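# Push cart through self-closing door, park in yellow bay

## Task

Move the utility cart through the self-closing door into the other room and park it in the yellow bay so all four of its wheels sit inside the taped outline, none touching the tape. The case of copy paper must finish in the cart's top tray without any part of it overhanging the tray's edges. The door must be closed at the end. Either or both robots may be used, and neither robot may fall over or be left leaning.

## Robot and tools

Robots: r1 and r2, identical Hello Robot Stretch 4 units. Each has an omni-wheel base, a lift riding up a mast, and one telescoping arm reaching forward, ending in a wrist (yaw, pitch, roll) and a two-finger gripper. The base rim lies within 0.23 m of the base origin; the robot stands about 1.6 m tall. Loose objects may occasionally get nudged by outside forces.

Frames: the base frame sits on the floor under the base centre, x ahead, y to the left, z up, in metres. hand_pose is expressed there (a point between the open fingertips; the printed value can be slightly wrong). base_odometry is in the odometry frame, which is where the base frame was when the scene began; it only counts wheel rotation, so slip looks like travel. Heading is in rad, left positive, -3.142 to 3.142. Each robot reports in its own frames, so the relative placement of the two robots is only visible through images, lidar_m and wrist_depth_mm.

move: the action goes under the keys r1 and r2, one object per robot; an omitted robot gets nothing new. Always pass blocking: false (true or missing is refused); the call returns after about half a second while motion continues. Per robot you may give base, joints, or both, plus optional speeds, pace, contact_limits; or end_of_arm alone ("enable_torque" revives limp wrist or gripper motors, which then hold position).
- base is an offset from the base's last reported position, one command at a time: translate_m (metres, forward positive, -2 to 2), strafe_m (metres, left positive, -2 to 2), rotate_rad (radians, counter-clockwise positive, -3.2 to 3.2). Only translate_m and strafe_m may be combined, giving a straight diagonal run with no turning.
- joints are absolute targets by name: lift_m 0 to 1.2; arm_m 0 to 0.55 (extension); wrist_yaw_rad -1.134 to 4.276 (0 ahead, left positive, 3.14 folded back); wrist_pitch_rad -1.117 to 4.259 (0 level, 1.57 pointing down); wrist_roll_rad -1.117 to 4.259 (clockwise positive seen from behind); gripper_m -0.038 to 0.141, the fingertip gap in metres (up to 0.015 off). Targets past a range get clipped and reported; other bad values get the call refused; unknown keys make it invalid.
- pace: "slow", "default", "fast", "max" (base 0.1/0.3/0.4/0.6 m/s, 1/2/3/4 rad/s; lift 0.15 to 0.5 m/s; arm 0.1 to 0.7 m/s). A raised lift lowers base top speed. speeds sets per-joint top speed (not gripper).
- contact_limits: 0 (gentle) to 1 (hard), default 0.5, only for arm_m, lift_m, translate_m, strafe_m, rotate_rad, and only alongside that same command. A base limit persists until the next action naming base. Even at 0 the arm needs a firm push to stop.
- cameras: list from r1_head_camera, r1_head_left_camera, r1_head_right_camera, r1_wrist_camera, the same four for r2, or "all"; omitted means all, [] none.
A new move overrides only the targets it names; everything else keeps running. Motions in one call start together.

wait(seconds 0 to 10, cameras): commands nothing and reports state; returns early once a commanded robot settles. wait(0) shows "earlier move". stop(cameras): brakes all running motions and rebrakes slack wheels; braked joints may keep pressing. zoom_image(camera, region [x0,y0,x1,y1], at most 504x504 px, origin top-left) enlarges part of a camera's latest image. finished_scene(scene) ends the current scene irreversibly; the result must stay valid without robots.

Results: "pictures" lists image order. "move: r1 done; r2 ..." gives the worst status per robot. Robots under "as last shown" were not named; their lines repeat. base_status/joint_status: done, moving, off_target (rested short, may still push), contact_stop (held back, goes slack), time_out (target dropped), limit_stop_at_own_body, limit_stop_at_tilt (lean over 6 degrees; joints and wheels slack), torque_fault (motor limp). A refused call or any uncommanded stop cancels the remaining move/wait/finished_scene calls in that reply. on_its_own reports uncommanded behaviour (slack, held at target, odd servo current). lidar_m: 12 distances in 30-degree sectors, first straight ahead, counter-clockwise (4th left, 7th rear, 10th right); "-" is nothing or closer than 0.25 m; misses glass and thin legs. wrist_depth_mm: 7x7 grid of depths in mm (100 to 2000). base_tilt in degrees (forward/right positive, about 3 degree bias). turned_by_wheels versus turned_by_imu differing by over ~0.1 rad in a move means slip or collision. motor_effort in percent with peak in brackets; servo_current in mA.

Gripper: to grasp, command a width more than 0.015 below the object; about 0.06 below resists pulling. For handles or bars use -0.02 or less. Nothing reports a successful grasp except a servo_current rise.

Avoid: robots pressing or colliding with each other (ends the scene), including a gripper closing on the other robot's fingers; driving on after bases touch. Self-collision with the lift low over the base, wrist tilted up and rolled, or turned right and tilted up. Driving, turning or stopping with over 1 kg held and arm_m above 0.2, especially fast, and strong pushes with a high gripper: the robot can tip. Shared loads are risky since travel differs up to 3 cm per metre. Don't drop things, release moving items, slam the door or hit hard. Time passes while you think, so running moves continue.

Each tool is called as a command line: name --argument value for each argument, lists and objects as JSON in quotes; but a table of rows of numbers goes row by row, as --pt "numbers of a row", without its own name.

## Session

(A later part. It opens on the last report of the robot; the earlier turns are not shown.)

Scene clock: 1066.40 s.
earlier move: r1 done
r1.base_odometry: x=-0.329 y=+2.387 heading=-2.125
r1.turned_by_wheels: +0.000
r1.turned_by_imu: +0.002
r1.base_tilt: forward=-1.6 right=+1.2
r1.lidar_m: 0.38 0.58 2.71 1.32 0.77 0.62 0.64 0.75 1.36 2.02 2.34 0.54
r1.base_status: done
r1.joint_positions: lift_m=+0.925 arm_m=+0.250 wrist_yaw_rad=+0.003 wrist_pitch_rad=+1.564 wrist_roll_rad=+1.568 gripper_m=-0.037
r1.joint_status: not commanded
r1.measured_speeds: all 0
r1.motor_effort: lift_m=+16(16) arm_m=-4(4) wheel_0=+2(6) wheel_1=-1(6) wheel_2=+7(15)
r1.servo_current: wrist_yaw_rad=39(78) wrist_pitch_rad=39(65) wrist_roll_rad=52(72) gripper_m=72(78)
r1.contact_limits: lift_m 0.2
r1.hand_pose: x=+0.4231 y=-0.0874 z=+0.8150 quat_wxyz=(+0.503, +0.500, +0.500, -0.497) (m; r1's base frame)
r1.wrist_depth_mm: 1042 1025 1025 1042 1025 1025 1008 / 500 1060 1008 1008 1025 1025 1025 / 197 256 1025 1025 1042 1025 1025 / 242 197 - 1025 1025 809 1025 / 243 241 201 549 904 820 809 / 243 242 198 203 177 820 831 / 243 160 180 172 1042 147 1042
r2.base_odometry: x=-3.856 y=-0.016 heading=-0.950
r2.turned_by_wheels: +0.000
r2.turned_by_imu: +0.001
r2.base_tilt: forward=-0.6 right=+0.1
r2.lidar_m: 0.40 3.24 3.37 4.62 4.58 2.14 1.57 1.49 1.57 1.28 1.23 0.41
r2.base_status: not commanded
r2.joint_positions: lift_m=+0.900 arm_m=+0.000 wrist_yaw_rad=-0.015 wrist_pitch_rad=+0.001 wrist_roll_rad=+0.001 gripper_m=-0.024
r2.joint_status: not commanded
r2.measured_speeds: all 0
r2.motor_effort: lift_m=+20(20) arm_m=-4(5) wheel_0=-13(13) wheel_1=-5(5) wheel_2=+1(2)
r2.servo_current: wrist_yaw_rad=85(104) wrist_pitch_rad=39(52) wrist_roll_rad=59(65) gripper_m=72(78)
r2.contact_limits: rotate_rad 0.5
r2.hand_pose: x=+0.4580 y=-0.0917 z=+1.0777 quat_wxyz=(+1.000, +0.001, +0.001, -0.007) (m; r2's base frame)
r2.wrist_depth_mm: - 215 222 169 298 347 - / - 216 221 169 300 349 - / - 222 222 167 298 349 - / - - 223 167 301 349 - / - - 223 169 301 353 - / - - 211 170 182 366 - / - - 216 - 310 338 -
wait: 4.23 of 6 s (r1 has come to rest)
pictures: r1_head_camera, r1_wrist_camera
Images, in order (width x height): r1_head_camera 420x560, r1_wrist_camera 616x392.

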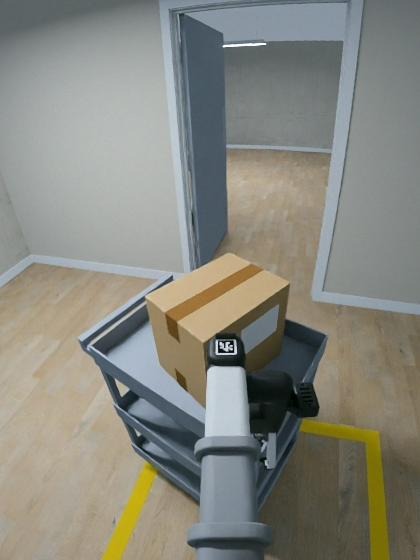

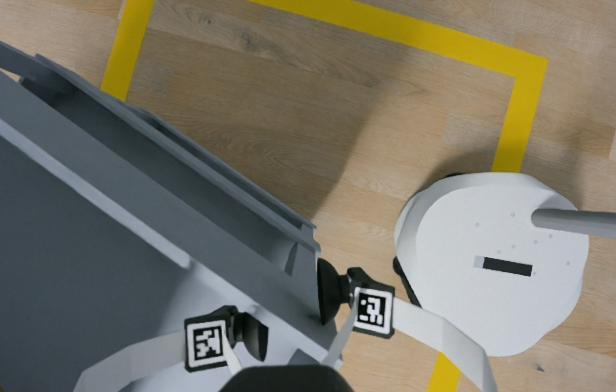

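move --blocking false --cameras '[]' --r1 '{"base":{"strafe_m":-0.12,"translate_m":-0.15},"pace":"slow"}'

wait --seconds 6 --cameras '["r1_wrist_camera","r1_head_camera"]'

Scene clock: 1084.43 s.
move: r1 moving
r1.base_odometry: x=-0.331 y=+2.400 heading=-2.123
r1.turned_by_wheels: +0.002
r1.turned_by_imu: +0.002
r1.base_tilt: forward=-1.6 right=+1.3
r1.lidar_m: 0.41 0.56 2.72 1.32 0.73 0.61 0.63 0.74 1.34 1.99 2.29 0.54
r1.base_status: translate_m moving; strafe_m moving
r1.joint_positions: lift_m=+0.925 arm_m=+0.250 wrist_yaw_rad=+0.003 wrist_pitch_rad=+1.563 wrist_roll_rad=+1.568 gripper_m=-0.037
r1.joint_status: not commanded
r1.measured_speeds: translate_m=-0.040 strafe_m=-0.034 rotate_rad=+0.003 lift_m=+0.000 arm_m=+0.000 wrist_yaw_rad=+0.005 wrist_pitch_rad=-0.013 wrist_roll_rad=-0.001
r1.motor_effort: lift_m=+16(16) arm_m=-4(4) wheel_0=+10(12) wheel_1=-6(6) wheel_2=+12(13)
r1.servo_current: wrist_yaw_rad=39(72) wrist_pitch_rad=59(59) wrist_roll_rad=52(52) gripper_m=72(78)
r1.contact_limits: lift_m 0.2
r1.hand_pose: x=+0.4234 y=-0.0874 z=+0.8150 quat_wxyz=(+0.503, +0.501, +0.499, -0.497) (m; r1's base frame)
r1.wrist_depth_mm: 1025 1025 1008 1025 1008 1025 1025 / 508 1042 1025 1025 1025 1008 1025 / 204 508 1042 1042 1042 1042 1008 / 244 200 - 1042 1025 809 1008 / 245 242 211 1025 1025 820 798 / 244 244 193 199 177 820 809 / 244 162 177 172 1025 138 1008
r2: as last shown
r2.turned_by_imu: +0.000
r2.lidar_m: 0.40 3.25 3.38 4.65 4.59 2.16 1.54 1.49 1.57 1.29 1.21 0.43
r2.motor_effort: lift_m=+19(20) arm_m=-4(4) wheel_0=-13(13) wheel_1=-5(5) wheel_2=+1(2)
r2.servo_current: wrist_yaw_rad=72(98) wrist_pitch_rad=46(46) wrist_roll_rad=39(59) gripper_m=72(85)
r2.contact_limits: rotate_rad 0.5
r2.wrist_depth_mm: - 216 221 169 298 347 - / - 217 222 169 298 347 - / - 222 222 167 300 349 - / - - 224 168 300 351 - / - - 223 169 301 353 - / - - 213 169 181 366 - / - - 216 - 314 340 -
pictures: none
No camera images: "cameras" was empty.

Scene clock: 1087.07 s.
earlier move: r1 done
r1.base_odometry: x=-0.352 y=+2.577 heading=-2.124
r1.turned_by_wheels: -0.001
r1.turned_by_imu: +0.000
r1.base_tilt: forward=-1.6 right=+1.3
r1.lidar_m: 0.38 0.45 0.71 1.07 0.62 0.53 0.51 0.62 1.11 1.87 2.16 2.23
r1.base_status: done
r1.joint_positions: lift_m=+0.925 arm_m=+0.250 wrist_yaw_rad=+0.003 wrist_pitch_rad=+1.568 wrist_roll_rad=+1.568 gripper_m=-0.037
r1.joint_status: not commanded
r1.measured_speeds: all 0
r1.motor_effort: lift_m=+16(16) arm_m=-4(4) wheel_0=+6(13) wheel_1=-2(7) wheel_2=+5(17)
r1.servo_current: wrist_yaw_rad=52(78) wrist_pitch_rad=39(59) wrist_roll_rad=52(72) gripper_m=78(78)
r1.contact_limits: lift_m 0.2
r1.hand_pose: x=+0.4221 y=-0.0874 z=+0.8150 quat_wxyz=(+0.502, +0.499, +0.501, -0.498) (m; r1's base frame)
r1.wrist_depth_mm: 1025 1025 1042 1042 1042 1008 1025 / 1025 1042 1025 1042 1025 1042 1042 / 1025 1025 1025 1025 1025 1042 1025 / 521 1025 1008 1025 1042 831 1042 / 193 212 236 445 820 842 831 / 240 240 190 195 173 820 854 / 240 240 178 242 1042 1008 1042
r2.base_odometry: x=-3.856 y=-0.016 heading=-0.950
r2.turned_by_wheels: +0.000
r2.turned_by_imu: +0.000
r2.base_tilt: forward=-0.6 right=+0.1
r2.lidar_m: 0.38 3.24 3.40 4.63 4.56 2.18 1.57 1.50 1.55 1.28 1.23 0.42
r2.base_status: not commanded
r2.joint_positions: lift_m=+0.900 arm_m=+0.000 wrist_yaw_rad=-0.015 wrist_pitch_rad=+0.001 wrist_roll_rad=+0.001 gripper_m=-0.024
r2.joint_status: not commanded
r2.measured_speeds: all 0
r2.motor_effort: lift_m=+19(20) arm_m=-4(4) wheel_0=-13(13) wheel_1=-5(5) wheel_2=+1(2)
r2.servo_current: wrist_yaw_rad=91(98) wrist_pitch_rad=39(52) wrist_roll_rad=46(65) gripper_m=65(85)
r2.contact_limits: rotate_rad 0.5
r2.hand_pose: x=+0.4580 y=-0.0917 z=+1.0777 quat_wxyz=(+1.000, +0.001, +0.001, -0.007) (m; r2's base frame)
r2.wrist_depth_mm: - 216 220 169 300 349 - / - 216 221 170 297 349 - / - 223 222 167 300 349 - / - - 223 168 300 351 - / - - 223 169 301 353 - / - - 212 170 181 364 - / - - 216 - 310 338 -
wait: 2.63 of 6 s (r1 has come to rest)
pictures: r1_head_camera, r1_wrist_camera
Images, in order (width x height): r1_head_camera 420x560, r1_wrist_camera 616x392.

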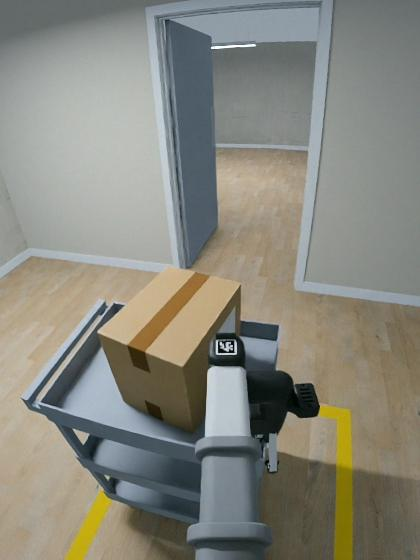

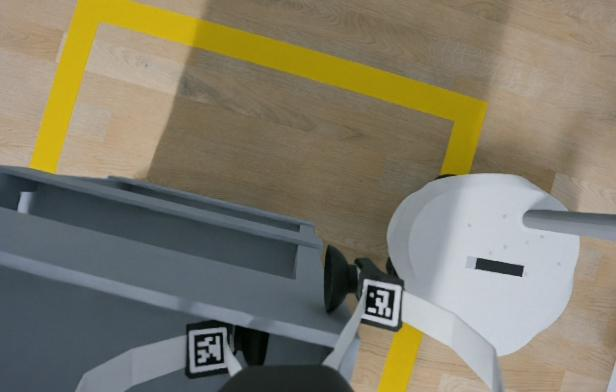

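move --blocking false --cameras '[]' --r1 '{"base":{"strafe_m":-0.14,"translate_m":-0.03},"pace":"slow"}'

wait --seconds 4 --cameras '["all"]'

Scene clock: 1101.63 s.
move: r1 moving
r1.base_odometry: x=-0.362 y=+2.586 heading=-2.123
r1.turned_by_wheels: +0.002
r1.turned_by_imu: +0.002
r1.base_tilt: forward=-1.6 right=+1.3
r1.lidar_m: 0.37 0.44 0.74 1.08 0.61 0.52 0.51 0.63 1.11 1.86 2.12 2.24
r1.base_status: translate_m moving; strafe_m moving
r1.joint_positions: lift_m=+0.925 arm_m=+0.250 wrist_yaw_rad=+0.003 wrist_pitch_rad=+1.568 wrist_roll_rad=+1.568 gripper_m=-0.037
r1.joint_status: not commanded
r1.measured_speeds: translate_m=-0.011 strafe_m=-0.049 rotate_rad=+0.002 lift_m=+0.000 arm_m=+0.000 wrist_yaw_rad=+0.000 wrist_pitch_rad=+0.000 wrist_roll_rad=+0.000
r1.motor_effort: lift_m=+16(16) arm_m=-4(4) wheel_0=+14(14) wheel_1=-4(6) wheel_2=+8(8)
r1.servo_current: wrist_yaw_rad=65(72) wrist_pitch_rad=46(52) wrist_roll_rad=46(65) gripper_m=72(78)
r1.contact_limits: lift_m 0.2
r1.hand_pose: x=+0.4221 y=-0.0874 z=+0.8150 quat_wxyz=(+0.502, +0.499, +0.501, -0.498) (m; r1's base frame)
r1.wrist_depth_mm: 1025 1025 1025 1025 1008 1025 1008 / 1060 1042 1008 1042 1025 1042 1042 / 1042 1008 1042 1025 1042 1025 1042 / - 1042 1042 1042 1025 820 1025 / 204 220 - 455 842 820 809 / 241 243 190 204 176 831 842 / 242 243 178 172 1042 1025 1042
r2: as last shown
r2.lidar_m: 0.38 3.25 3.39 4.63 4.55 2.17 1.55 1.49 1.57 1.28 1.22 0.43
r2.motor_effort: lift_m=+19(20) arm_m=-4(4) wheel_0=-13(13) wheel_1=-5(5) wheel_2=+2(2)
r2.servo_current: wrist_yaw_rad=85(104) wrist_pitch_rad=39(46) wrist_roll_rad=46(52) gripper_m=72(78)
r2.contact_limits: rotate_rad 0.5
r2.wrist_depth_mm: - 216 221 169 298 347 - / - 216 220 170 300 347 - / - 223 222 168 298 349 - / - - 223 168 300 351 - / - - 224 169 301 353 - / - - 212 170 181 364 - / - - 216 - 312 338 -
pictures: none
No camera images: "cameras" was empty.

Scene clock: 1103.80 s.
earlier move: r1 done
r1.base_odometry: x=-0.456 y=+2.676 heading=-2.122
r1.turned_by_wheels: +0.000
r1.turned_by_imu: +0.001
r1.base_tilt: forward=-1.6 right=+1.3
r1.lidar_m: 0.34 0.35 0.48 1.08 0.64 0.53 0.52 0.61 1.15 1.72 1.98 2.23
r1.base_status: done
r1.joint_positions: lift_m=+0.925 arm_m=+0.250 wrist_yaw_rad=+0.008 wrist_pitch_rad=+1.570 wrist_roll_rad=+1.556 gripper_m=-0.037
r1.joint_status: not commanded
r1.measured_speeds: all 0
r1.motor_effort: lift_m=+16(16) arm_m=+4(4) wheel_0=+14(19) wheel_1=+5(6) wheel_2=+6(14)
r1.servo_current: wrist_yaw_rad=65(85) wrist_pitch_rad=39(52) wrist_roll_rad=85(98) gripper_m=72(78)
r1.contact_limits: lift_m 0.2
r1.hand_pose: x=+0.4218 y=-0.0874 z=+0.8150 quat_wxyz=(+0.506, +0.494, +0.506, -0.494) (m; r1's base frame)
r1.wrist_depth_mm: 1008 1025 1025 1042 1042 1025 1060 / 1025 1042 1042 1025 1042 1025 1042 / 1025 1025 1025 1025 1025 1008 1025 / 1025 1025 1025 1008 1025 831 1042 / - - - 204 831 831 831 / 204 203 202 183 174 820 1042 / 240 242 178 244 1042 1042 1060
r2.base_odometry: x=-3.856 y=-0.016 heading=-0.950
r2.turned_by_wheels: +0.000
r2.turned_by_imu: +0.000
r2.base_tilt: forward=-0.6 right=+0.1
r2.lidar_m: 0.42 3.24 3.38 4.61 4.58 2.20 1.58 1.48 1.57 1.30 1.22 0.44
r2.base_status: not commanded
r2.joint_positions: lift_m=+0.900 arm_m=+0.000 wrist_yaw_rad=-0.015 wrist_pitch_rad=+0.001 wrist_roll_rad=+0.001 gripper_m=-0.024
r2.joint_status: not commanded
r2.measured_speeds: all 0
r2.motor_effort: lift_m=+19(20) arm_m=-4(5) wheel_0=-13(14) wheel_1=-5(5) wheel_2=+2(2)
r2.servo_current: wrist_yaw_rad=78(104) wrist_pitch_rad=39(46) wrist_roll_rad=46(59) gripper_m=72(78)
r2.contact_limits: rotate_rad 0.5
r2.hand_pose: x=+0.4580 y=-0.0917 z=+1.0777 quat_wxyz=(+1.000, +0.001, +0.001, -0.007) (m; r2's base frame)
r2.wrist_depth_mm: - 216 220 169 298 349 - / - 216 221 169 300 349 - / - 223 223 168 300 351 - / - - 223 168 298 351 - / - - 223 169 300 351 - / - - 212 170 181 366 - / - - 217 - 312 340 -
wait: 2.17 of 4 s (r1 has come to rest)
pictures: r1_head_camera, r1_head_left_camera, r1_head_right_camera, r1_wrist_camera, r2_head_camera, r2_head_left_camera, r2_head_right_camera, r2_wrist_camera
Images, in order (width x height): r1_head_camera 420x560, r1_head_left_camera 420x672, r1_head_right_camera 420x672, r1_wrist_camera 616x392, r2_head_camera 420x560, r2_head_left_camera 420x672, r2_head_right_camera 420x672, r2_wrist_camera 616x392.

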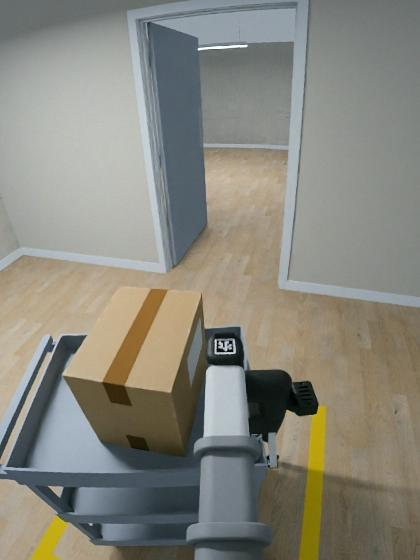

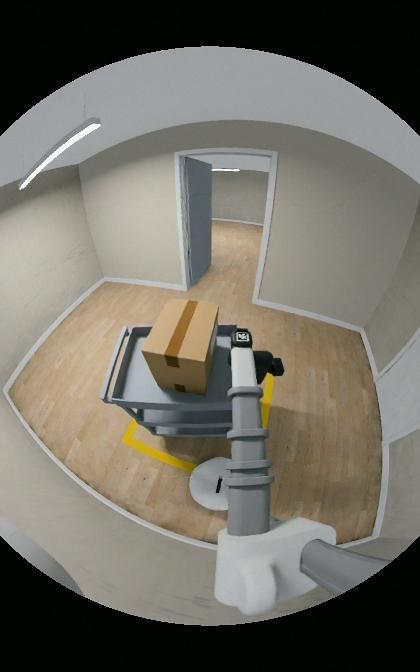

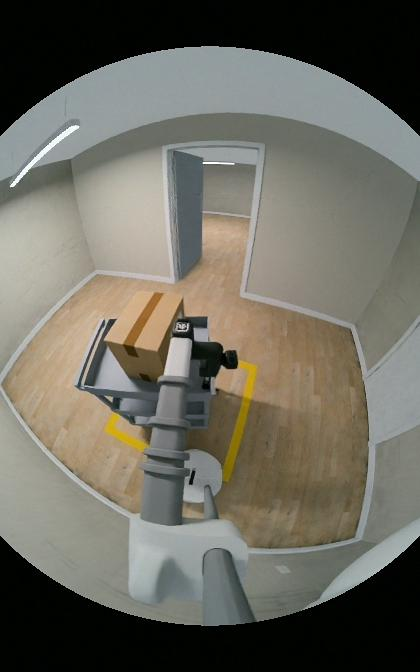

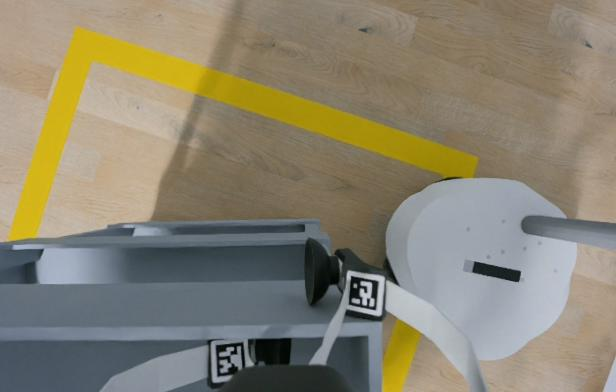

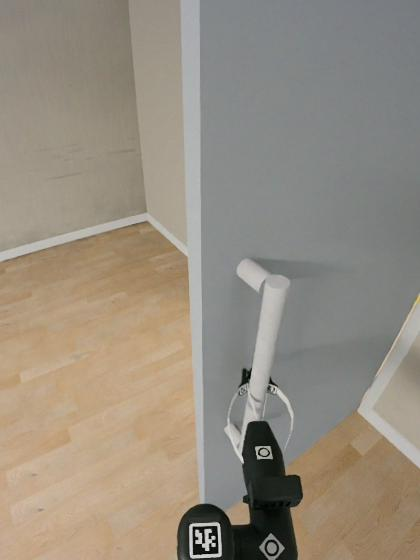

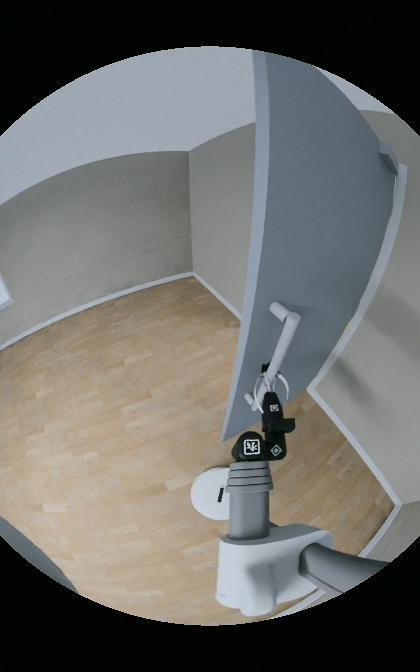

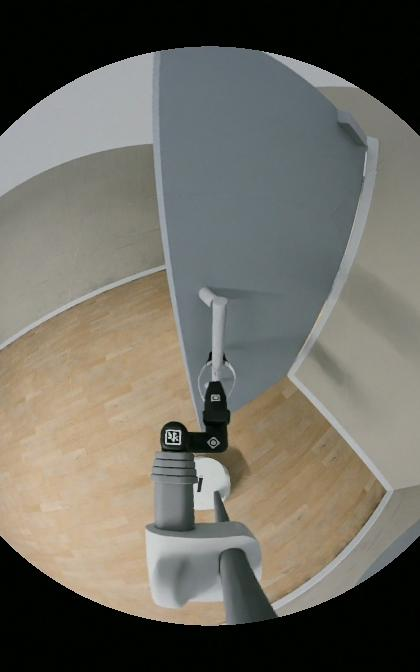

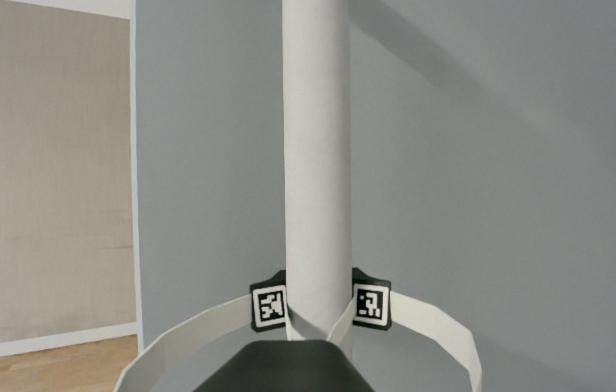

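move --blocking false --cameras '[]' --r1 '{"joints":{"gripper_m":0.04}}'

wait --seconds 2 --cameras '["r1_wrist_camera"]'

move --blocking false --cameras '[]' --r1 '{"joints":{"lift_m":1.08},"speeds":{"lift_m":0.12}}'

wait --seconds 2 --cameras '["r1_wrist_camera","r1_head_camera"]'

Scene clock: 1114.93 s.
move: r1 moving
r1.base_odometry: x=-0.456 y=+2.676 heading=-2.122
r1.turned_by_wheels: +0.000
r1.turned_by_imu: +0.000
r1.base_tilt: forward=-1.6 right=+1.2
r1.lidar_m: 0.35 0.35 0.46 1.12 0.60 0.51 0.53 0.62 1.11 1.70 1.98 2.23
r1.base_status: not commanded
r1.joint_positions: lift_m=+0.925 arm_m=+0.250 wrist_yaw_rad=+0.008 wrist_pitch_rad=+1.570 wrist_roll_rad=+1.555 gripper_m=-0.012
r1.joint_status: gripper_m moving
r1.measured_speeds: translate_m=+0.000 strafe_m=+0.000 rotate_rad=+0.000 lift_m=+0.000 arm_m=+0.000 wrist_yaw_rad=+0.001 wrist_pitch_rad=+0.000 wrist_roll_rad=-0.002
r1.motor_effort: lift_m=+16(16) arm_m=+4(4) wheel_0=+14(15) wheel_1=+4(5) wheel_2=+6(6)
r1.servo_current: wrist_yaw_rad=59(78) wrist_pitch_rad=39(39) wrist_roll_rad=85(98) gripper_m=59(65)
r1.contact_limits: lift_m 0.2
r1.hand_pose: x=+0.4218 y=-0.0874 z=+0.8150 quat_wxyz=(+0.506, +0.494, +0.506, -0.494) (m; r1's base frame)
r1.wrist_depth_mm: 1025 1008 1008 1025 1025 1042 1025 / 1025 1025 1025 1025 1060 1025 1025 / 1025 1025 1025 1042 1008 1042 1060 / 1025 1042 1042 1025 1025 831 1042 / - - - 213 831 831 831 / 204 203 203 201 177 842 854 / 245 245 178 244 1060 831 1042
r2: as last shown
r2.lidar_m: 0.40 3.24 3.39 4.63 4.57 2.16 1.56 1.48 1.54 1.31 1.23 0.39
r2.motor_effort: lift_m=+19(20) arm_m=-4(4) wheel_0=-13(13) wheel_1=-5(5) wheel_2=+1(2)
r2.servo_current: wrist_yaw_rad=85(91) wrist_pitch_rad=39(46) wrist_roll_rad=46(65) gripper_m=72(78)
r2.contact_limits: rotate_rad 0.5
r2.wrist_depth_mm: - 216 220 169 298 349 - / - 216 221 170 298 351 - / - 223 221 167 300 349 - / - - 223 167 300 351 - / - - 224 169 301 351 - / - - 212 169 180 364 - / - - 217 - 312 338 -
pictures: none
No camera images: "cameras" was empty.

Scene clock: 1115.93 s.
earlier move: r1 done
r1.base_odometry: x=-0.456 y=+2.676 heading=-2.122
r1.turned_by_wheels: +0.000
r1.turned_by_imu: +0.000
r1.base_tilt: forward=-1.6 right=+1.3
r1.lidar_m: 0.35 0.34 0.48 1.13 0.62 0.52 0.53 0.65 1.13 1.71 1.97 2.23
r1.base_status: not commanded
r1.joint_positions: lift_m=+0.926 arm_m=+0.250 wrist_yaw_rad=+0.009 wrist_pitch_rad=+1.573 wrist_roll_rad=+1.555 gripper_m=+0.040
r1.joint_status: all done
r1.measured_speeds: all 0
r1.motor_effort: lift_m=+10(16) arm_m=+4(4) wheel_0=+14(15) wheel_1=+4(5) wheel_2=+6(6)
r1.servo_current: wrist_yaw_rad=65(78) wrist_pitch_rad=46(46) wrist_roll_rad=85(104) gripper_m=46(78)
r1.contact_limits: lift_m 0.2
r1.hand_pose: x=+0.4212 y=-0.0874 z=+0.8155 quat_wxyz=(+0.506, +0.493, +0.507, -0.494) (m; r1's base frame)
r1.wrist_depth_mm: 1025 1025 1042 1008 1025 1042 1042 / 1042 1060 1025 1025 1025 1042 1042 / 1042 1042 1042 1025 1025 1042 1025 / 1042 1025 1042 1025 1060 831 1042 / 564 - - 364 831 842 831 / 202 202 202 208 179 831 854 / 248 249 181 165 - 842 1025
r2.base_odometry: x=-3.856 y=-0.016 heading=-0.950
r2.turned_by_wheels: +0.000
r2.turned_by_imu: +0.000
r2.base_tilt: forward=-0.6 right=+0.1
r2.lidar_m: 0.41 3.25 3.40 4.65 4.57 2.16 1.57 1.49 1.55 1.30 1.22 0.42
r2.base_status: not commanded
r2.joint_positions: lift_m=+0.900 arm_m=+0.000 wrist_yaw_rad=-0.015 wrist_pitch_rad=+0.001 wrist_roll_rad=+0.001 gripper_m=-0.024
r2.joint_status: not commanded
r2.measured_speeds: all 0
r2.motor_effort: lift_m=+19(20) arm_m=-4(4) wheel_0=-13(13) wheel_1=-5(5) wheel_2=+1(2)
r2.servo_current: wrist_yaw_rad=91(98) wrist_pitch_rad=39(52) wrist_roll_rad=59(65) gripper_m=72(78)
r2.contact_limits: rotate_rad 0.5
r2.hand_pose: x=+0.4580 y=-0.0917 z=+1.0777 quat_wxyz=(+1.000, +0.001, +0.001, -0.007) (m; r2's base frame)
r2.wrist_depth_mm: - 215 221 170 297 347 - / - 216 221 169 298 349 - / - 223 222 167 300 351 - / - - 223 168 300 351 - / - - 224 169 301 353 - / - - 213 170 181 364 - / - - 216 - 310 338 -
wait: 1.00 of 2 s (r1 has come to rest)
pictures: r1_wrist_camera
Images, in order (width x height): r1_wrist_camera 616x392.

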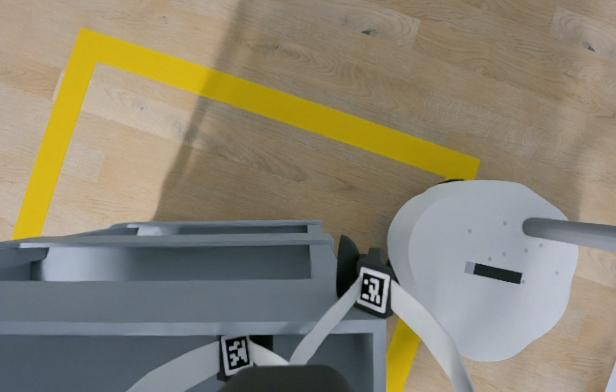

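Scene clock: 1116.43 s.
move: r1 moving
r1.base_odometry: x=-0.456 y=+2.676 heading=-2.123
r1.turned_by_wheels: +0.000
r1.turned_by_imu: +0.000
r1.base_tilt: forward=-1.6 right=+1.3
r1.lidar_m: 0.35 0.38 0.48 1.11 0.62 0.53 0.52 0.64 1.11 1.69 1.95 2.24
r1.base_status: not commanded
r1.joint_positions: lift_m=+0.960 arm_m=+0.250 wrist_yaw_rad=+0.010 wrist_pitch_rad=+1.572 wrist_roll_rad=+1.555 gripper_m=+0.040
r1.joint_status: lift_m moving
r1.measured_speeds: translate_m=-0.002 strafe_m=+0.000 rotate_rad=-0.006 lift_m=+0.139 arm_m=+0.000 wrist_yaw_rad=+0.000 wrist_pitch_rad=+0.000 wrist_roll_rad=+0.000
r1.motor_effort: lift_m=+35(41) arm_m=+4(4) wheel_0=+12(15) wheel_1=+4(5) wheel_2=+6(7)
r1.servo_current: wrist_yaw_rad=52(72) wrist_pitch_rad=46(52) wrist_roll_rad=91(104) gripper_m=39(52)
r1.hand_pose: x=+0.4214 y=-0.0874 z=+0.8499 quat_wxyz=(+0.506, +0.493, +0.507, -0.494) (m; r1's base frame)
r1.wrist_depth_mm: 1025 1042 1042 1042 1060 1078 1060 / 1025 1025 1060 1078 1060 1078 1060 / 1042 1042 1060 1042 1078 1078 1078 / 1060 1042 1060 1060 1060 854 1060 / 585 - - 353 831 842 854 / 225 224 211 243 182 854 1078 / 266 267 182 270 1078 1060 1078
r2: as last shown
r2.lidar_m: 0.40 3.24 3.37 4.60 4.56 2.17 1.56 1.50 1.55 1.29 1.21 0.43
r2.servo_current: wrist_yaw_rad=85(91) wrist_pitch_rad=39(46) wrist_roll_rad=39(59) gripper_m=72(78)
r2.contact_limits: rotate_rad 0.5
r2.wrist_depth_mm: - 216 220 170 297 349 - / - 216 222 169 297 351 - / - 223 222 167 300 349 - / - - 224 168 301 351 - / - - 223 169 300 351 - / - - 212 169 180 366 - / - - 216 - 312 338 -
pictures: none
No camera images: "cameras" was empty.

Scene clock: 1117.90 s.
earlier move: r1 done
r1.base_odometry: x=-0.456 y=+2.676 heading=-2.124
r1.turned_by_wheels: -0.002
r1.turned_by_imu: -0.002
r1.base_tilt: forward=-1.6 right=+1.3
r1.lidar_m: 0.33 0.36 0.48 1.14 0.62 0.54 0.52 0.62 1.15 1.70 1.97 2.25
r1.base_status: not commanded
r1.joint_positions: lift_m=+1.080 arm_m=+0.250 wrist_yaw_rad=+0.002 wrist_pitch_rad=+1.571 wrist_roll_rad=+1.568 gripper_m=+0.040
r1.joint_status: all done
r1.measured_speeds: all 0
r1.motor_effort: lift_m=+24(41) arm_m=-4(4) wheel_0=+0(15) wheel_1=+1(5) wheel_2=+0(7)
r1.servo_current: wrist_yaw_rad=52(72) wrist_pitch_rad=39(52) wrist_roll_rad=52(104) gripper_m=33(52)
r1.hand_pose: x=+0.4211 y=-0.0874 z=+0.9694 quat_wxyz=(+0.501, +0.499, +0.501, -0.499) (m; r1's base frame)
r1.wrist_depth_mm: 1182 1160 1160 1205 1182 1160 1182 / 1182 1182 1182 1182 1138 1205 1182 / 1182 1182 1160 1182 1182 1205 1182 / 1182 1160 1160 1160 1182 946 1205 / 1182 1160 389 359 976 976 1205 / 394 394 195 397 187 991 1205 / 394 394 397 145 182 1182 1160
r2.base_odometry: x=-3.856 y=-0.016 heading=-0.950
r2.turned_by_wheels: +0.000
r2.turned_by_imu: +0.000
r2.base_tilt: forward=-0.6 right=+0.1
r2.lidar_m: 0.38 3.25 3.37 4.67 4.55 2.18 1.58 1.50 1.54 1.28 1.23 0.41
r2.base_status: not commanded
r2.joint_positions: lift_m=+0.900 arm_m=+0.000 wrist_yaw_rad=-0.015 wrist_pitch_rad=+0.001 wrist_roll_rad=+0.001 gripper_m=-0.024
r2.joint_status: not commanded
r2.measured_speeds: all 0
r2.motor_effort: lift_m=+20(20) arm_m=-4(5) wheel_0=-13(14) wheel_1=-5(5) wheel_2=+1(2)
r2.servo_current: wrist_yaw_rad=85(91) wrist_pitch_rad=39(52) wrist_roll_rad=46(59) gripper_m=72(78)
r2.contact_limits: rotate_rad 0.5
r2.hand_pose: x=+0.4580 y=-0.0917 z=+1.0777 quat_wxyz=(+1.000, +0.001, +0.001, -0.007) (m; r2's base frame)
r2.wrist_depth_mm: - 216 221 170 297 347 - / - 216 221 170 298 347 - / - 223 222 167 300 347 - / - - 223 168 300 351 - / - - 224 169 303 353 - / - - 213 169 181 364 - / - - 216 - 312 338 -
wait: 1.47 of 2 s (r1 has come to rest)
pictures: r1_head_camera, r1_wrist_camera
Images, in order (width x height): r1_head_camera 420x560, r1_wrist_camera 616x392.

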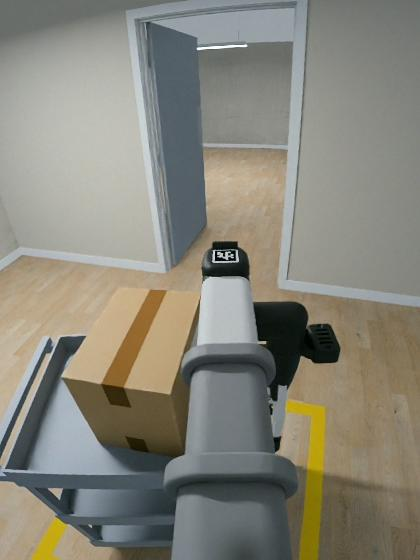

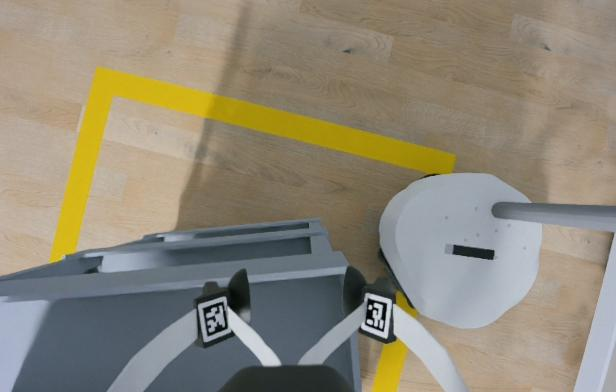

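move --blocking false --cameras '[]' --r1 '{"joints":{"arm_m":0.0}}'

wait --seconds 2 --cameras '["r1_wrist_camera"]'

move --blocking false --cameras '[]' --r1 '{"base":{"strafe_m":-0.7}}'

wait --seconds 5 --cameras '["r1_head_left_camera","r1_head_camera"]'

Scene clock: 1127.70 s.
move: r1 moving
r1.base_odometry: x=-0.456 y=+2.676 heading=-2.124
r1.turned_by_wheels: +0.000
r1.turned_by_imu: +0.000
r1.base_tilt: forward=-1.6 right=+1.2
r1.lidar_m: 0.34 0.37 0.45 1.11 0.63 0.52 0.54 0.63 1.12 1.72 1.97 2.23
r1.base_status: not commanded
r1.joint_positions: lift_m=+1.080 arm_m=+0.199 wrist_yaw_rad=+0.002 wrist_pitch_rad=+1.571 wrist_roll_rad=+1.568 gripper_m=+0.040
r1.joint_status: arm_m moving
r1.measured_speeds: translate_m=+0.000 strafe_m=+0.000 rotate_rad=+0.000 lift_m=+0.000 arm_m=-0.195 wrist_yaw_rad=+0.000 wrist_pitch_rad=+0.000 wrist_roll_rad=+0.000
r1.motor_effort: lift_m=+24(24) arm_m=-7(7) wheel_0=-1(1) wheel_1=+1(2) wheel_2=+0(0)
r1.servo_current: wrist_yaw_rad=33(59) wrist_pitch_rad=39(46) wrist_roll_rad=65(65) gripper_m=39(46)
r1.hand_pose: x=+0.3703 y=-0.0874 z=+0.9694 quat_wxyz=(+0.501, +0.499, +0.501, -0.499) (m; r1's base frame)
r1.wrist_depth_mm: 1182 1182 1205 1182 1160 1182 1182 / 1182 1182 1182 1182 1182 1182 1205 / 1160 1182 1182 1182 1205 1205 1182 / 1160 1182 1205 1182 1025 960 1205 / 1160 1182 375 1182 960 976 1205 / 394 394 195 397 187 976 1182 / 397 394 397 145 1182 1205 1205
r2: as last shown
r2.lidar_m: 0.39 3.25 3.35 4.62 4.58 2.18 1.57 1.48 1.55 1.30 1.22 0.38
r2.motor_effort: lift_m=+19(20) arm_m=-4(4) wheel_0=-13(13) wheel_1=-5(5) wheel_2=+2(2)
r2.servo_current: wrist_yaw_rad=85(91) wrist_pitch_rad=39(46) wrist_roll_rad=46(52) gripper_m=78(78)
r2.contact_limits: rotate_rad 0.5
r2.wrist_depth_mm: - 215 221 170 297 347 - / - 217 221 170 298 349 - / - 223 222 167 300 351 - / - - 223 167 300 353 - / - - 224 169 301 353 - / - - 211 170 181 366 - / - - 216 - 314 336 -
pictures: none
No camera images: "cameras" was empty.

Scene clock: 1129.07 s.
earlier move: r1 done
r1.base_odometry: x=-0.456 y=+2.676 heading=-2.124
r1.turned_by_wheels: +0.000
r1.turned_by_imu: +0.000
r1.base_tilt: forward=-1.6 right=+1.3
r1.lidar_m: 0.34 0.36 0.48 1.10 0.62 0.54 0.52 0.64 1.13 1.70 1.98 2.23
r1.base_status: not commanded
r1.joint_positions: lift_m=+1.080 arm_m=+0.000 wrist_yaw_rad=+0.002 wrist_pitch_rad=+1.571 wrist_roll_rad=+1.568 gripper_m=+0.040
r1.joint_status: all done
r1.measured_speeds: all 0
r1.motor_effort: lift_m=+24(24) arm_m=-4(7) wheel_0=-1(1) wheel_1=+2(2) wheel_2=+0(0)
r1.servo_current: wrist_yaw_rad=39(65) wrist_pitch_rad=46(52) wrist_roll_rad=52(65) gripper_m=46(52)
r1.hand_pose: x=+0.1711 y=-0.0874 z=+0.9694 quat_wxyz=(+0.501, +0.499, +0.501, -0.499) (m; r1's base frame)
r1.wrist_depth_mm: 1182 1160 1205 1182 1205 1182 1205 / 1160 1182 1182 1229 1182 1205 1205 / 1182 1160 1182 1182 1160 1182 1205 / 1182 1205 1205 1182 976 1182 389 / 1160 1205 1182 976 976 1229 338 / 394 - 190 991 187 1182 - / 394 143 189 158 1182 - -
r2.base_odometry: x=-3.856 y=-0.016 heading=-0.950
r2.turned_by_wheels: +0.000
r2.turned_by_imu: +0.000
r2.base_tilt: forward=-0.6 right=+0.1
r2.lidar_m: 0.40 3.24 3.39 4.61 4.58 2.16 1.56 1.50 1.55 1.27 1.22 0.42
r2.base_status: not commanded
r2.joint_positions: lift_m=+0.900 arm_m=+0.000 wrist_yaw_rad=-0.015 wrist_pitch_rad=+0.001 wrist_roll_rad=+0.001 gripper_m=-0.024
r2.joint_status: not commanded
r2.measured_speeds: all 0
r2.motor_effort: lift_m=+19(20) arm_m=-4(4) wheel_0=-13(13) wheel_1=-5(5) wheel_2=+2(2)
r2.servo_current: wrist_yaw_rad=78(98) wrist_pitch_rad=46(46) wrist_roll_rad=52(59) gripper_m=72(78)
r2.contact_limits: rotate_rad 0.5
r2.hand_pose: x=+0.4580 y=-0.0917 z=+1.0777 quat_wxyz=(+1.000, +0.001, +0.001, -0.007) (m; r2's base frame)
r2.wrist_depth_mm: - 216 220 169 298 349 - / - 218 220 170 300 349 - / - 223 222 167 298 349 - / - - 223 168 301 351 - / - - 224 169 301 353 - / - - 213 170 181 366 - / - - 216 - 312 340 -
wait: 1.37 of 2 s (r1 has come to rest)
pictures: r1_wrist_camera
Images, in order (width x height): r1_wrist_camera 616x392.

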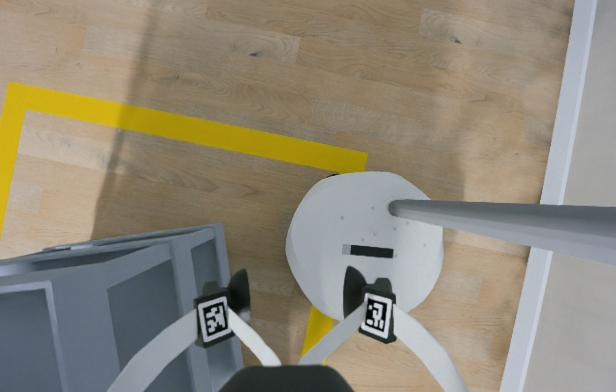

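Scene clock: 1129.57 s.
move: r1 moving
r1.base_odometry: x=-0.487 y=+2.695 heading=-2.124
r1.turned_by_wheels: +0.000
r1.turned_by_imu: +0.000
r1.base_tilt: forward=-1.6 right=+1.3
r1.lidar_m: 0.35 0.35 0.49 1.13 0.62 0.53 0.54 0.64 1.12 1.68 1.96 2.23
r1.base_status: strafe_m moving
r1.joint_positions: lift_m=+1.080 arm_m=+0.000 wrist_yaw_rad=+0.002 wrist_pitch_rad=+1.571 wrist_roll_rad=+1.568 gripper_m=+0.040
r1.joint_status: not commanded
r1.measured_speeds: translate_m=+0.000 strafe_m=-0.140 rotate_rad=+0.001 lift_m=+0.000 arm_m=+0.000 wrist_yaw_rad=+0.000 wrist_pitch_rad=+0.000 wrist_roll_rad=+0.000
r1.motor_effort: lift_m=+24(24) arm_m=-4(5) wheel_0=+11(11) wheel_1=-8(10) wheel_2=+0(2)
r1.servo_current: wrist_yaw_rad=46(59) wrist_pitch_rad=39(46) wrist_roll_rad=39(59) gripper_m=39(46)
r1.hand_pose: x=+0.1711 y=-0.0874 z=+0.9694 quat_wxyz=(+0.501, +0.499, +0.501, -0.499) (m; r1's base frame)
r1.wrist_depth_mm: 1160 1160 1182 1182 1182 1205 1182 / 1182 1182 1160 1182 1205 1182 1205 / 1182 1160 1160 1205 1205 1205 1205 / 1160 1160 1182 1008 976 1160 387 / 1160 1205 1205 960 976 1205 338 / 373 415 191 1182 187 1205 - / 394 143 182 158 1182 1182 -
r2: as last shown
r2.lidar_m: 0.41 3.23 3.40 4.61 4.59 2.15 1.56 1.50 1.55 1.28 1.22 0.42
r2.motor_effort: lift_m=+20(20) arm_m=-4(4) wheel_0=-13(13) wheel_1=-5(5) wheel_2=+1(2)
r2.servo_current: wrist_yaw_rad=85(91) wrist_pitch_rad=39(46) wrist_roll_rad=46(59) gripper_m=72(78)
r2.contact_limits: rotate_rad 0.5
r2.wrist_depth_mm: - 216 220 169 297 349 - / - 216 221 169 300 347 - / - 223 222 167 300 349 - / - - 223 167 300 349 - / - - 223 169 303 351 - / - - 212 170 181 364 - / - - 216 - 315 340 -
pictures: none
No camera images: "cameras" was empty.

Scene clock: 1132.73 s.
earlier move: r1 done
r1.base_odometry: x=-1.051 y=+3.044 heading=-2.124
r1.turned_by_wheels: +0.000
r1.turned_by_imu: -0.003
r1.base_tilt: forward=-1.6 right=+1.2
r1.lidar_m: 2.05 0.88 0.71 1.29 0.82 0.71 0.71 0.83 1.06 1.02 1.20 2.06
r1.base_status: done
r1.joint_positions: lift_m=+1.080 arm_m=+0.000 wrist_yaw_rad=+0.002 wrist_pitch_rad=+1.571 wrist_roll_rad=+1.568 gripper_m=+0.040
r1.joint_status: not commanded
r1.measured_speeds: all 0
r1.motor_effort: lift_m=+23(24) arm_m=-4(5) wheel_0=+2(11) wheel_1=+0(10) wheel_2=+0(2)
r1.servo_current: wrist_yaw_rad=52(72) wrist_pitch_rad=39(46) wrist_roll_rad=52(65) gripper_m=33(52)
r1.hand_pose: x=+0.1711 y=-0.0874 z=+0.9694 quat_wxyz=(+0.501, +0.499, +0.501, -0.499) (m; r1's base frame)
r1.wrist_depth_mm: 1205 1182 1205 1182 1182 1205 1182 / 1182 1182 1205 1182 1182 1182 1205 / 1160 1182 1182 1205 1182 1205 1182 / 1182 1160 1182 1160 976 1205 1205 / 1182 1182 1182 960 960 1229 1182 / 1160 1160 195 1182 187 1182 1182 / 1205 1160 1160 145 1182 1160 1182
r2.base_odometry: x=-3.856 y=-0.016 heading=-0.950
r2.turned_by_wheels: +0.000
r2.turned_by_imu: +0.000
r2.base_tilt: forward=-0.7 right=+0.1
r2.lidar_m: 0.40 3.24 3.37 4.63 4.58 2.16 1.57 1.49 1.58 1.26 1.24 0.39
r2.base_status: not commanded
r2.joint_positions: lift_m=+0.900 arm_m=+0.000 wrist_yaw_rad=-0.015 wrist_pitch_rad=+0.001 wrist_roll_rad=+0.001 gripper_m=-0.024
r2.joint_status: not commanded
r2.measured_speeds: all 0
r2.motor_effort: lift_m=+20(20) arm_m=-4(4) wheel_0=-13(13) wheel_1=-5(5) wheel_2=+2(2)
r2.servo_current: wrist_yaw_rad=85(98) wrist_pitch_rad=46(46) wrist_roll_rad=52(59) gripper_m=72(78)
r2.contact_limits: rotate_rad 0.5
r2.hand_pose: x=+0.4580 y=-0.0917 z=+1.0777 quat_wxyz=(+1.000, +0.001, +0.001, -0.007) (m; r2's base frame)
r2.wrist_depth_mm: - 216 220 169 297 347 - / - 216 221 170 298 351 - / - 223 222 168 300 349 - / - - 222 168 300 353 - / - - 223 169 301 353 - / - - 213 171 181 366 - / - - 216 - 312 338 -
wait: 3.17 of 5 s (r1 has come to rest)
pictures: r1_head_camera, r1_head_left_camera
Images, in order (width x height): r1_head_camera 420x560, r1_head_left_camera 420x672.

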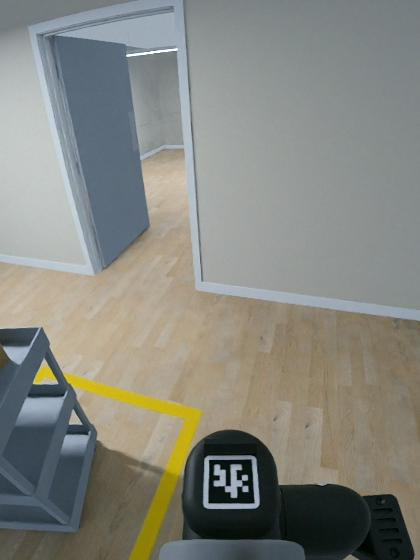

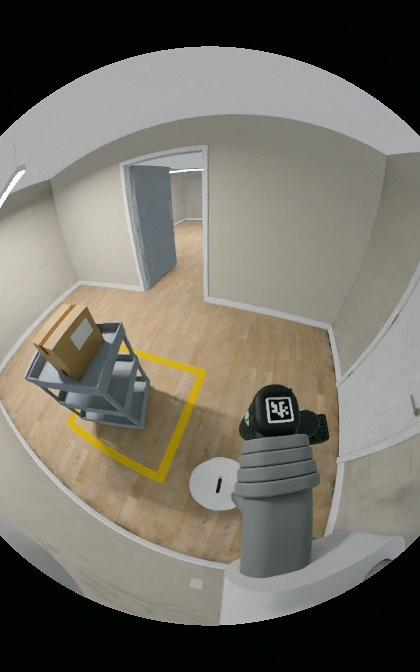

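move --blocking false --cameras '[]' --r1 '{"base":{"rotate_rad":0.8}}'

wait --seconds 3 --cameras '["r1_head_camera","r1_head_right_camera"]'

zoom_image --camera "r1_head_camera" --region '[0, 180, 420, 560]'

Scene clock: 1138.20 s.
move: r1 moving
r1.base_odometry: x=-1.052 y=+3.044 heading=-1.953
r1.turned_by_wheels: +0.172
r1.turned_by_imu: +0.172
r1.base_tilt: forward=-1.6 right=+1.2
r1.lidar_m: 2.09 0.77 0.71 1.13 0.77 0.71 0.71 0.98 1.02 1.06 1.34 2.06
r1.base_status: rotate_rad moving
r1.joint_positions: lift_m=+1.080 arm_m=+0.000 wrist_yaw_rad=+0.002 wrist_pitch_rad=+1.571 wrist_roll_rad=+1.568 gripper_m=+0.040
r1.joint_status: not commanded
r1.measured_speeds: translate_m=+0.000 strafe_m=+0.000 rotate_rad=+0.656 lift_m=+0.000 arm_m=+0.000 wrist_yaw_rad=+0.000 wrist_pitch_rad=+0.000 wrist_roll_rad=+0.000
r1.motor_effort: lift_m=+23(23) arm_m=-4(5) wheel_0=-5(8) wheel_1=-5(9) wheel_2=-6(7)
r1.servo_current: wrist_yaw_rad=59(59) wrist_pitch_rad=39(46) wrist_roll_rad=52(65) gripper_m=46(46)
r1.hand_pose: x=+0.1711 y=-0.0874 z=+0.9694 quat_wxyz=(+0.501, +0.499, +0.501, -0.499) (m; r1's base frame)
r1.wrist_depth_mm: 1160 1182 1205 1138 1182 1205 1205 / 1182 1182 1182 1182 1205 1205 1182 / 1182 1182 1182 1160 1205 1182 1205 / 1160 1182 1182 1182 991 1205 1205 / 1160 1205 1160 960 976 1205 1182 / 1160 1182 195 1182 187 1182 1205 / 1160 1160 1182 145 1182 1205 1182
r2: as last shown
r2.base_tilt: forward=-0.6 right=+0.1
r2.lidar_m: 0.42 3.24 3.38 4.62 4.58 2.15 1.56 1.51 1.58 1.28 1.20 0.41
r2.motor_effort: lift_m=+20(20) arm_m=-4(5) wheel_0=-13(13) wheel_1=-5(5) wheel_2=+1(2)
r2.servo_current: wrist_yaw_rad=78(98) wrist_pitch_rad=39(46) wrist_roll_rad=59(59) gripper_m=72(78)
r2.contact_limits: rotate_rad 0.5
r2.wrist_depth_mm: - 215 220 169 298 349 - / - 216 221 169 298 347 - / - 223 223 167 298 349 - / - - 222 168 300 351 - / - - 224 169 300 355 - / - - 212 170 181 364 - / - - 216 - 312 338 -
pictures: none
No camera images: "cameras" was empty.

Scene clock: 1139.53 s.
earlier move: r1 done
r1.base_odometry: x=-1.052 y=+3.044 heading=-1.324
r1.turned_by_wheels: +0.628
r1.turned_by_imu: +0.632
r1.base_tilt: forward=-1.6 right=+1.3
r1.lidar_m: 0.71 0.75 1.03 0.74 0.69 0.75 1.03 1.05 1.07 1.50 2.05 2.16
r1.base_status: done
r1.joint_positions: lift_m=+1.080 arm_m=+0.000 wrist_yaw_rad=+0.002 wrist_pitch_rad=+1.571 wrist_roll_rad=+1.568 gripper_m=+0.040
r1.joint_status: not commanded
r1.measured_speeds: all 0
r1.motor_effort: lift_m=+23(23) arm_m=-5(5) wheel_0=-3(8) wheel_1=+0(9) wheel_2=+0(8)
r1.servo_current: wrist_yaw_rad=52(59) wrist_pitch_rad=33(46) wrist_roll_rad=59(65) gripper_m=39(52)
r1.hand_pose: x=+0.1711 y=-0.0874 z=+0.9694 quat_wxyz=(+0.501, +0.499, +0.501, -0.499) (m; r1's base frame)
r1.wrist_depth_mm: 1160 1160 1160 1182 1205 1182 1205 / 1182 1182 1182 1182 1182 1205 1205 / 1182 1182 1182 1182 1182 1205 1182 / 1182 1182 1160 1182 976 1205 1182 / 1182 1160 1182 960 976 1182 1182 / - 1182 195 1182 187 1182 1182 / - 1182 182 158 1182 1182 1205
r2.base_odometry: x=-3.856 y=-0.016 heading=-0.950
r2.turned_by_wheels: +0.000
r2.turned_by_imu: +0.000
r2.base_tilt: forward=-0.7 right=+0.1
r2.lidar_m: 0.39 3.23 3.38 4.60 4.58 2.14 1.58 1.49 1.56 1.28 1.24 0.44
r2.base_status: not commanded
r2.joint_positions: lift_m=+0.900 arm_m=+0.000 wrist_yaw_rad=-0.015 wrist_pitch_rad=+0.001 wrist_roll_rad=+0.001 gripper_m=-0.024
r2.joint_status: not commanded
r2.measured_speeds: all 0
r2.motor_effort: lift_m=+19(20) arm_m=-4(5) wheel_0=-13(14) wheel_1=-5(5) wheel_2=+1(2)
r2.servo_current: wrist_yaw_rad=78(98) wrist_pitch_rad=39(46) wrist_roll_rad=46(59) gripper_m=72(78)
r2.contact_limits: rotate_rad 0.5
r2.hand_pose: x=+0.4580 y=-0.0917 z=+1.0777 quat_wxyz=(+1.000, +0.001, +0.001, -0.007) (m; r2's base frame)
r2.wrist_depth_mm: - 215 220 169 298 349 - / - 216 221 170 298 349 - / - 223 222 167 298 349 - / - - 222 168 300 353 - / - - 224 169 301 353 - / - - 213 170 181 364 - / - - 216 - 310 338 -
wait: 1.33 of 3 s (r1 has come to rest)
pictures: r1_head_camera, r1_head_right_camera
Images, in order (width x height): r1_head_camera 420x560, r1_head_right_camera 420x672.

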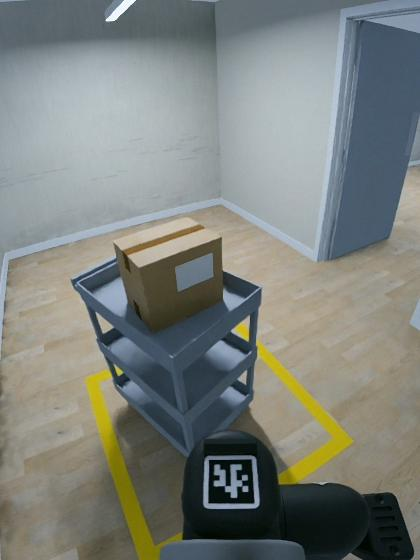

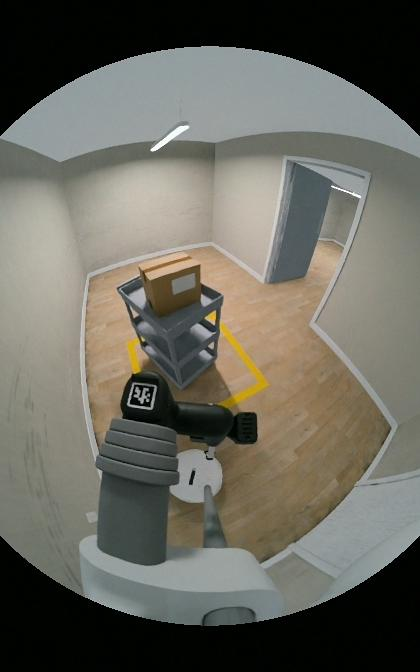

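Scaled by 1.200 from the camera's 420x560 image, which has a finer 600x800 frame.

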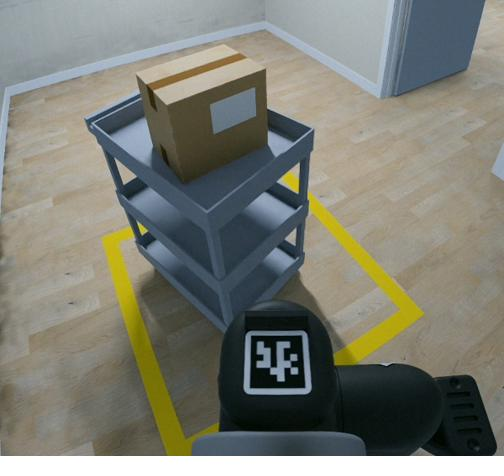

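zoom_image --camera "r1_head_camera" --region '[70, 300, 270, 460]'

Scaled by 2.520 from the camera's 420x560 image, which has a finer 600x800 frame.

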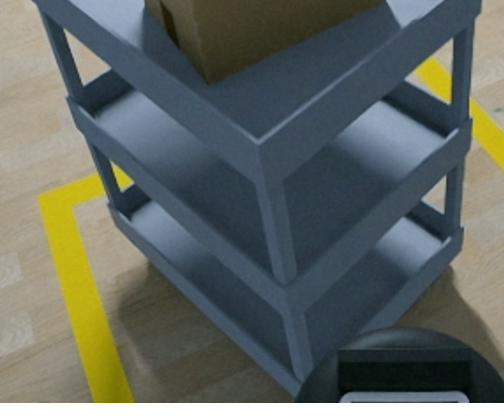

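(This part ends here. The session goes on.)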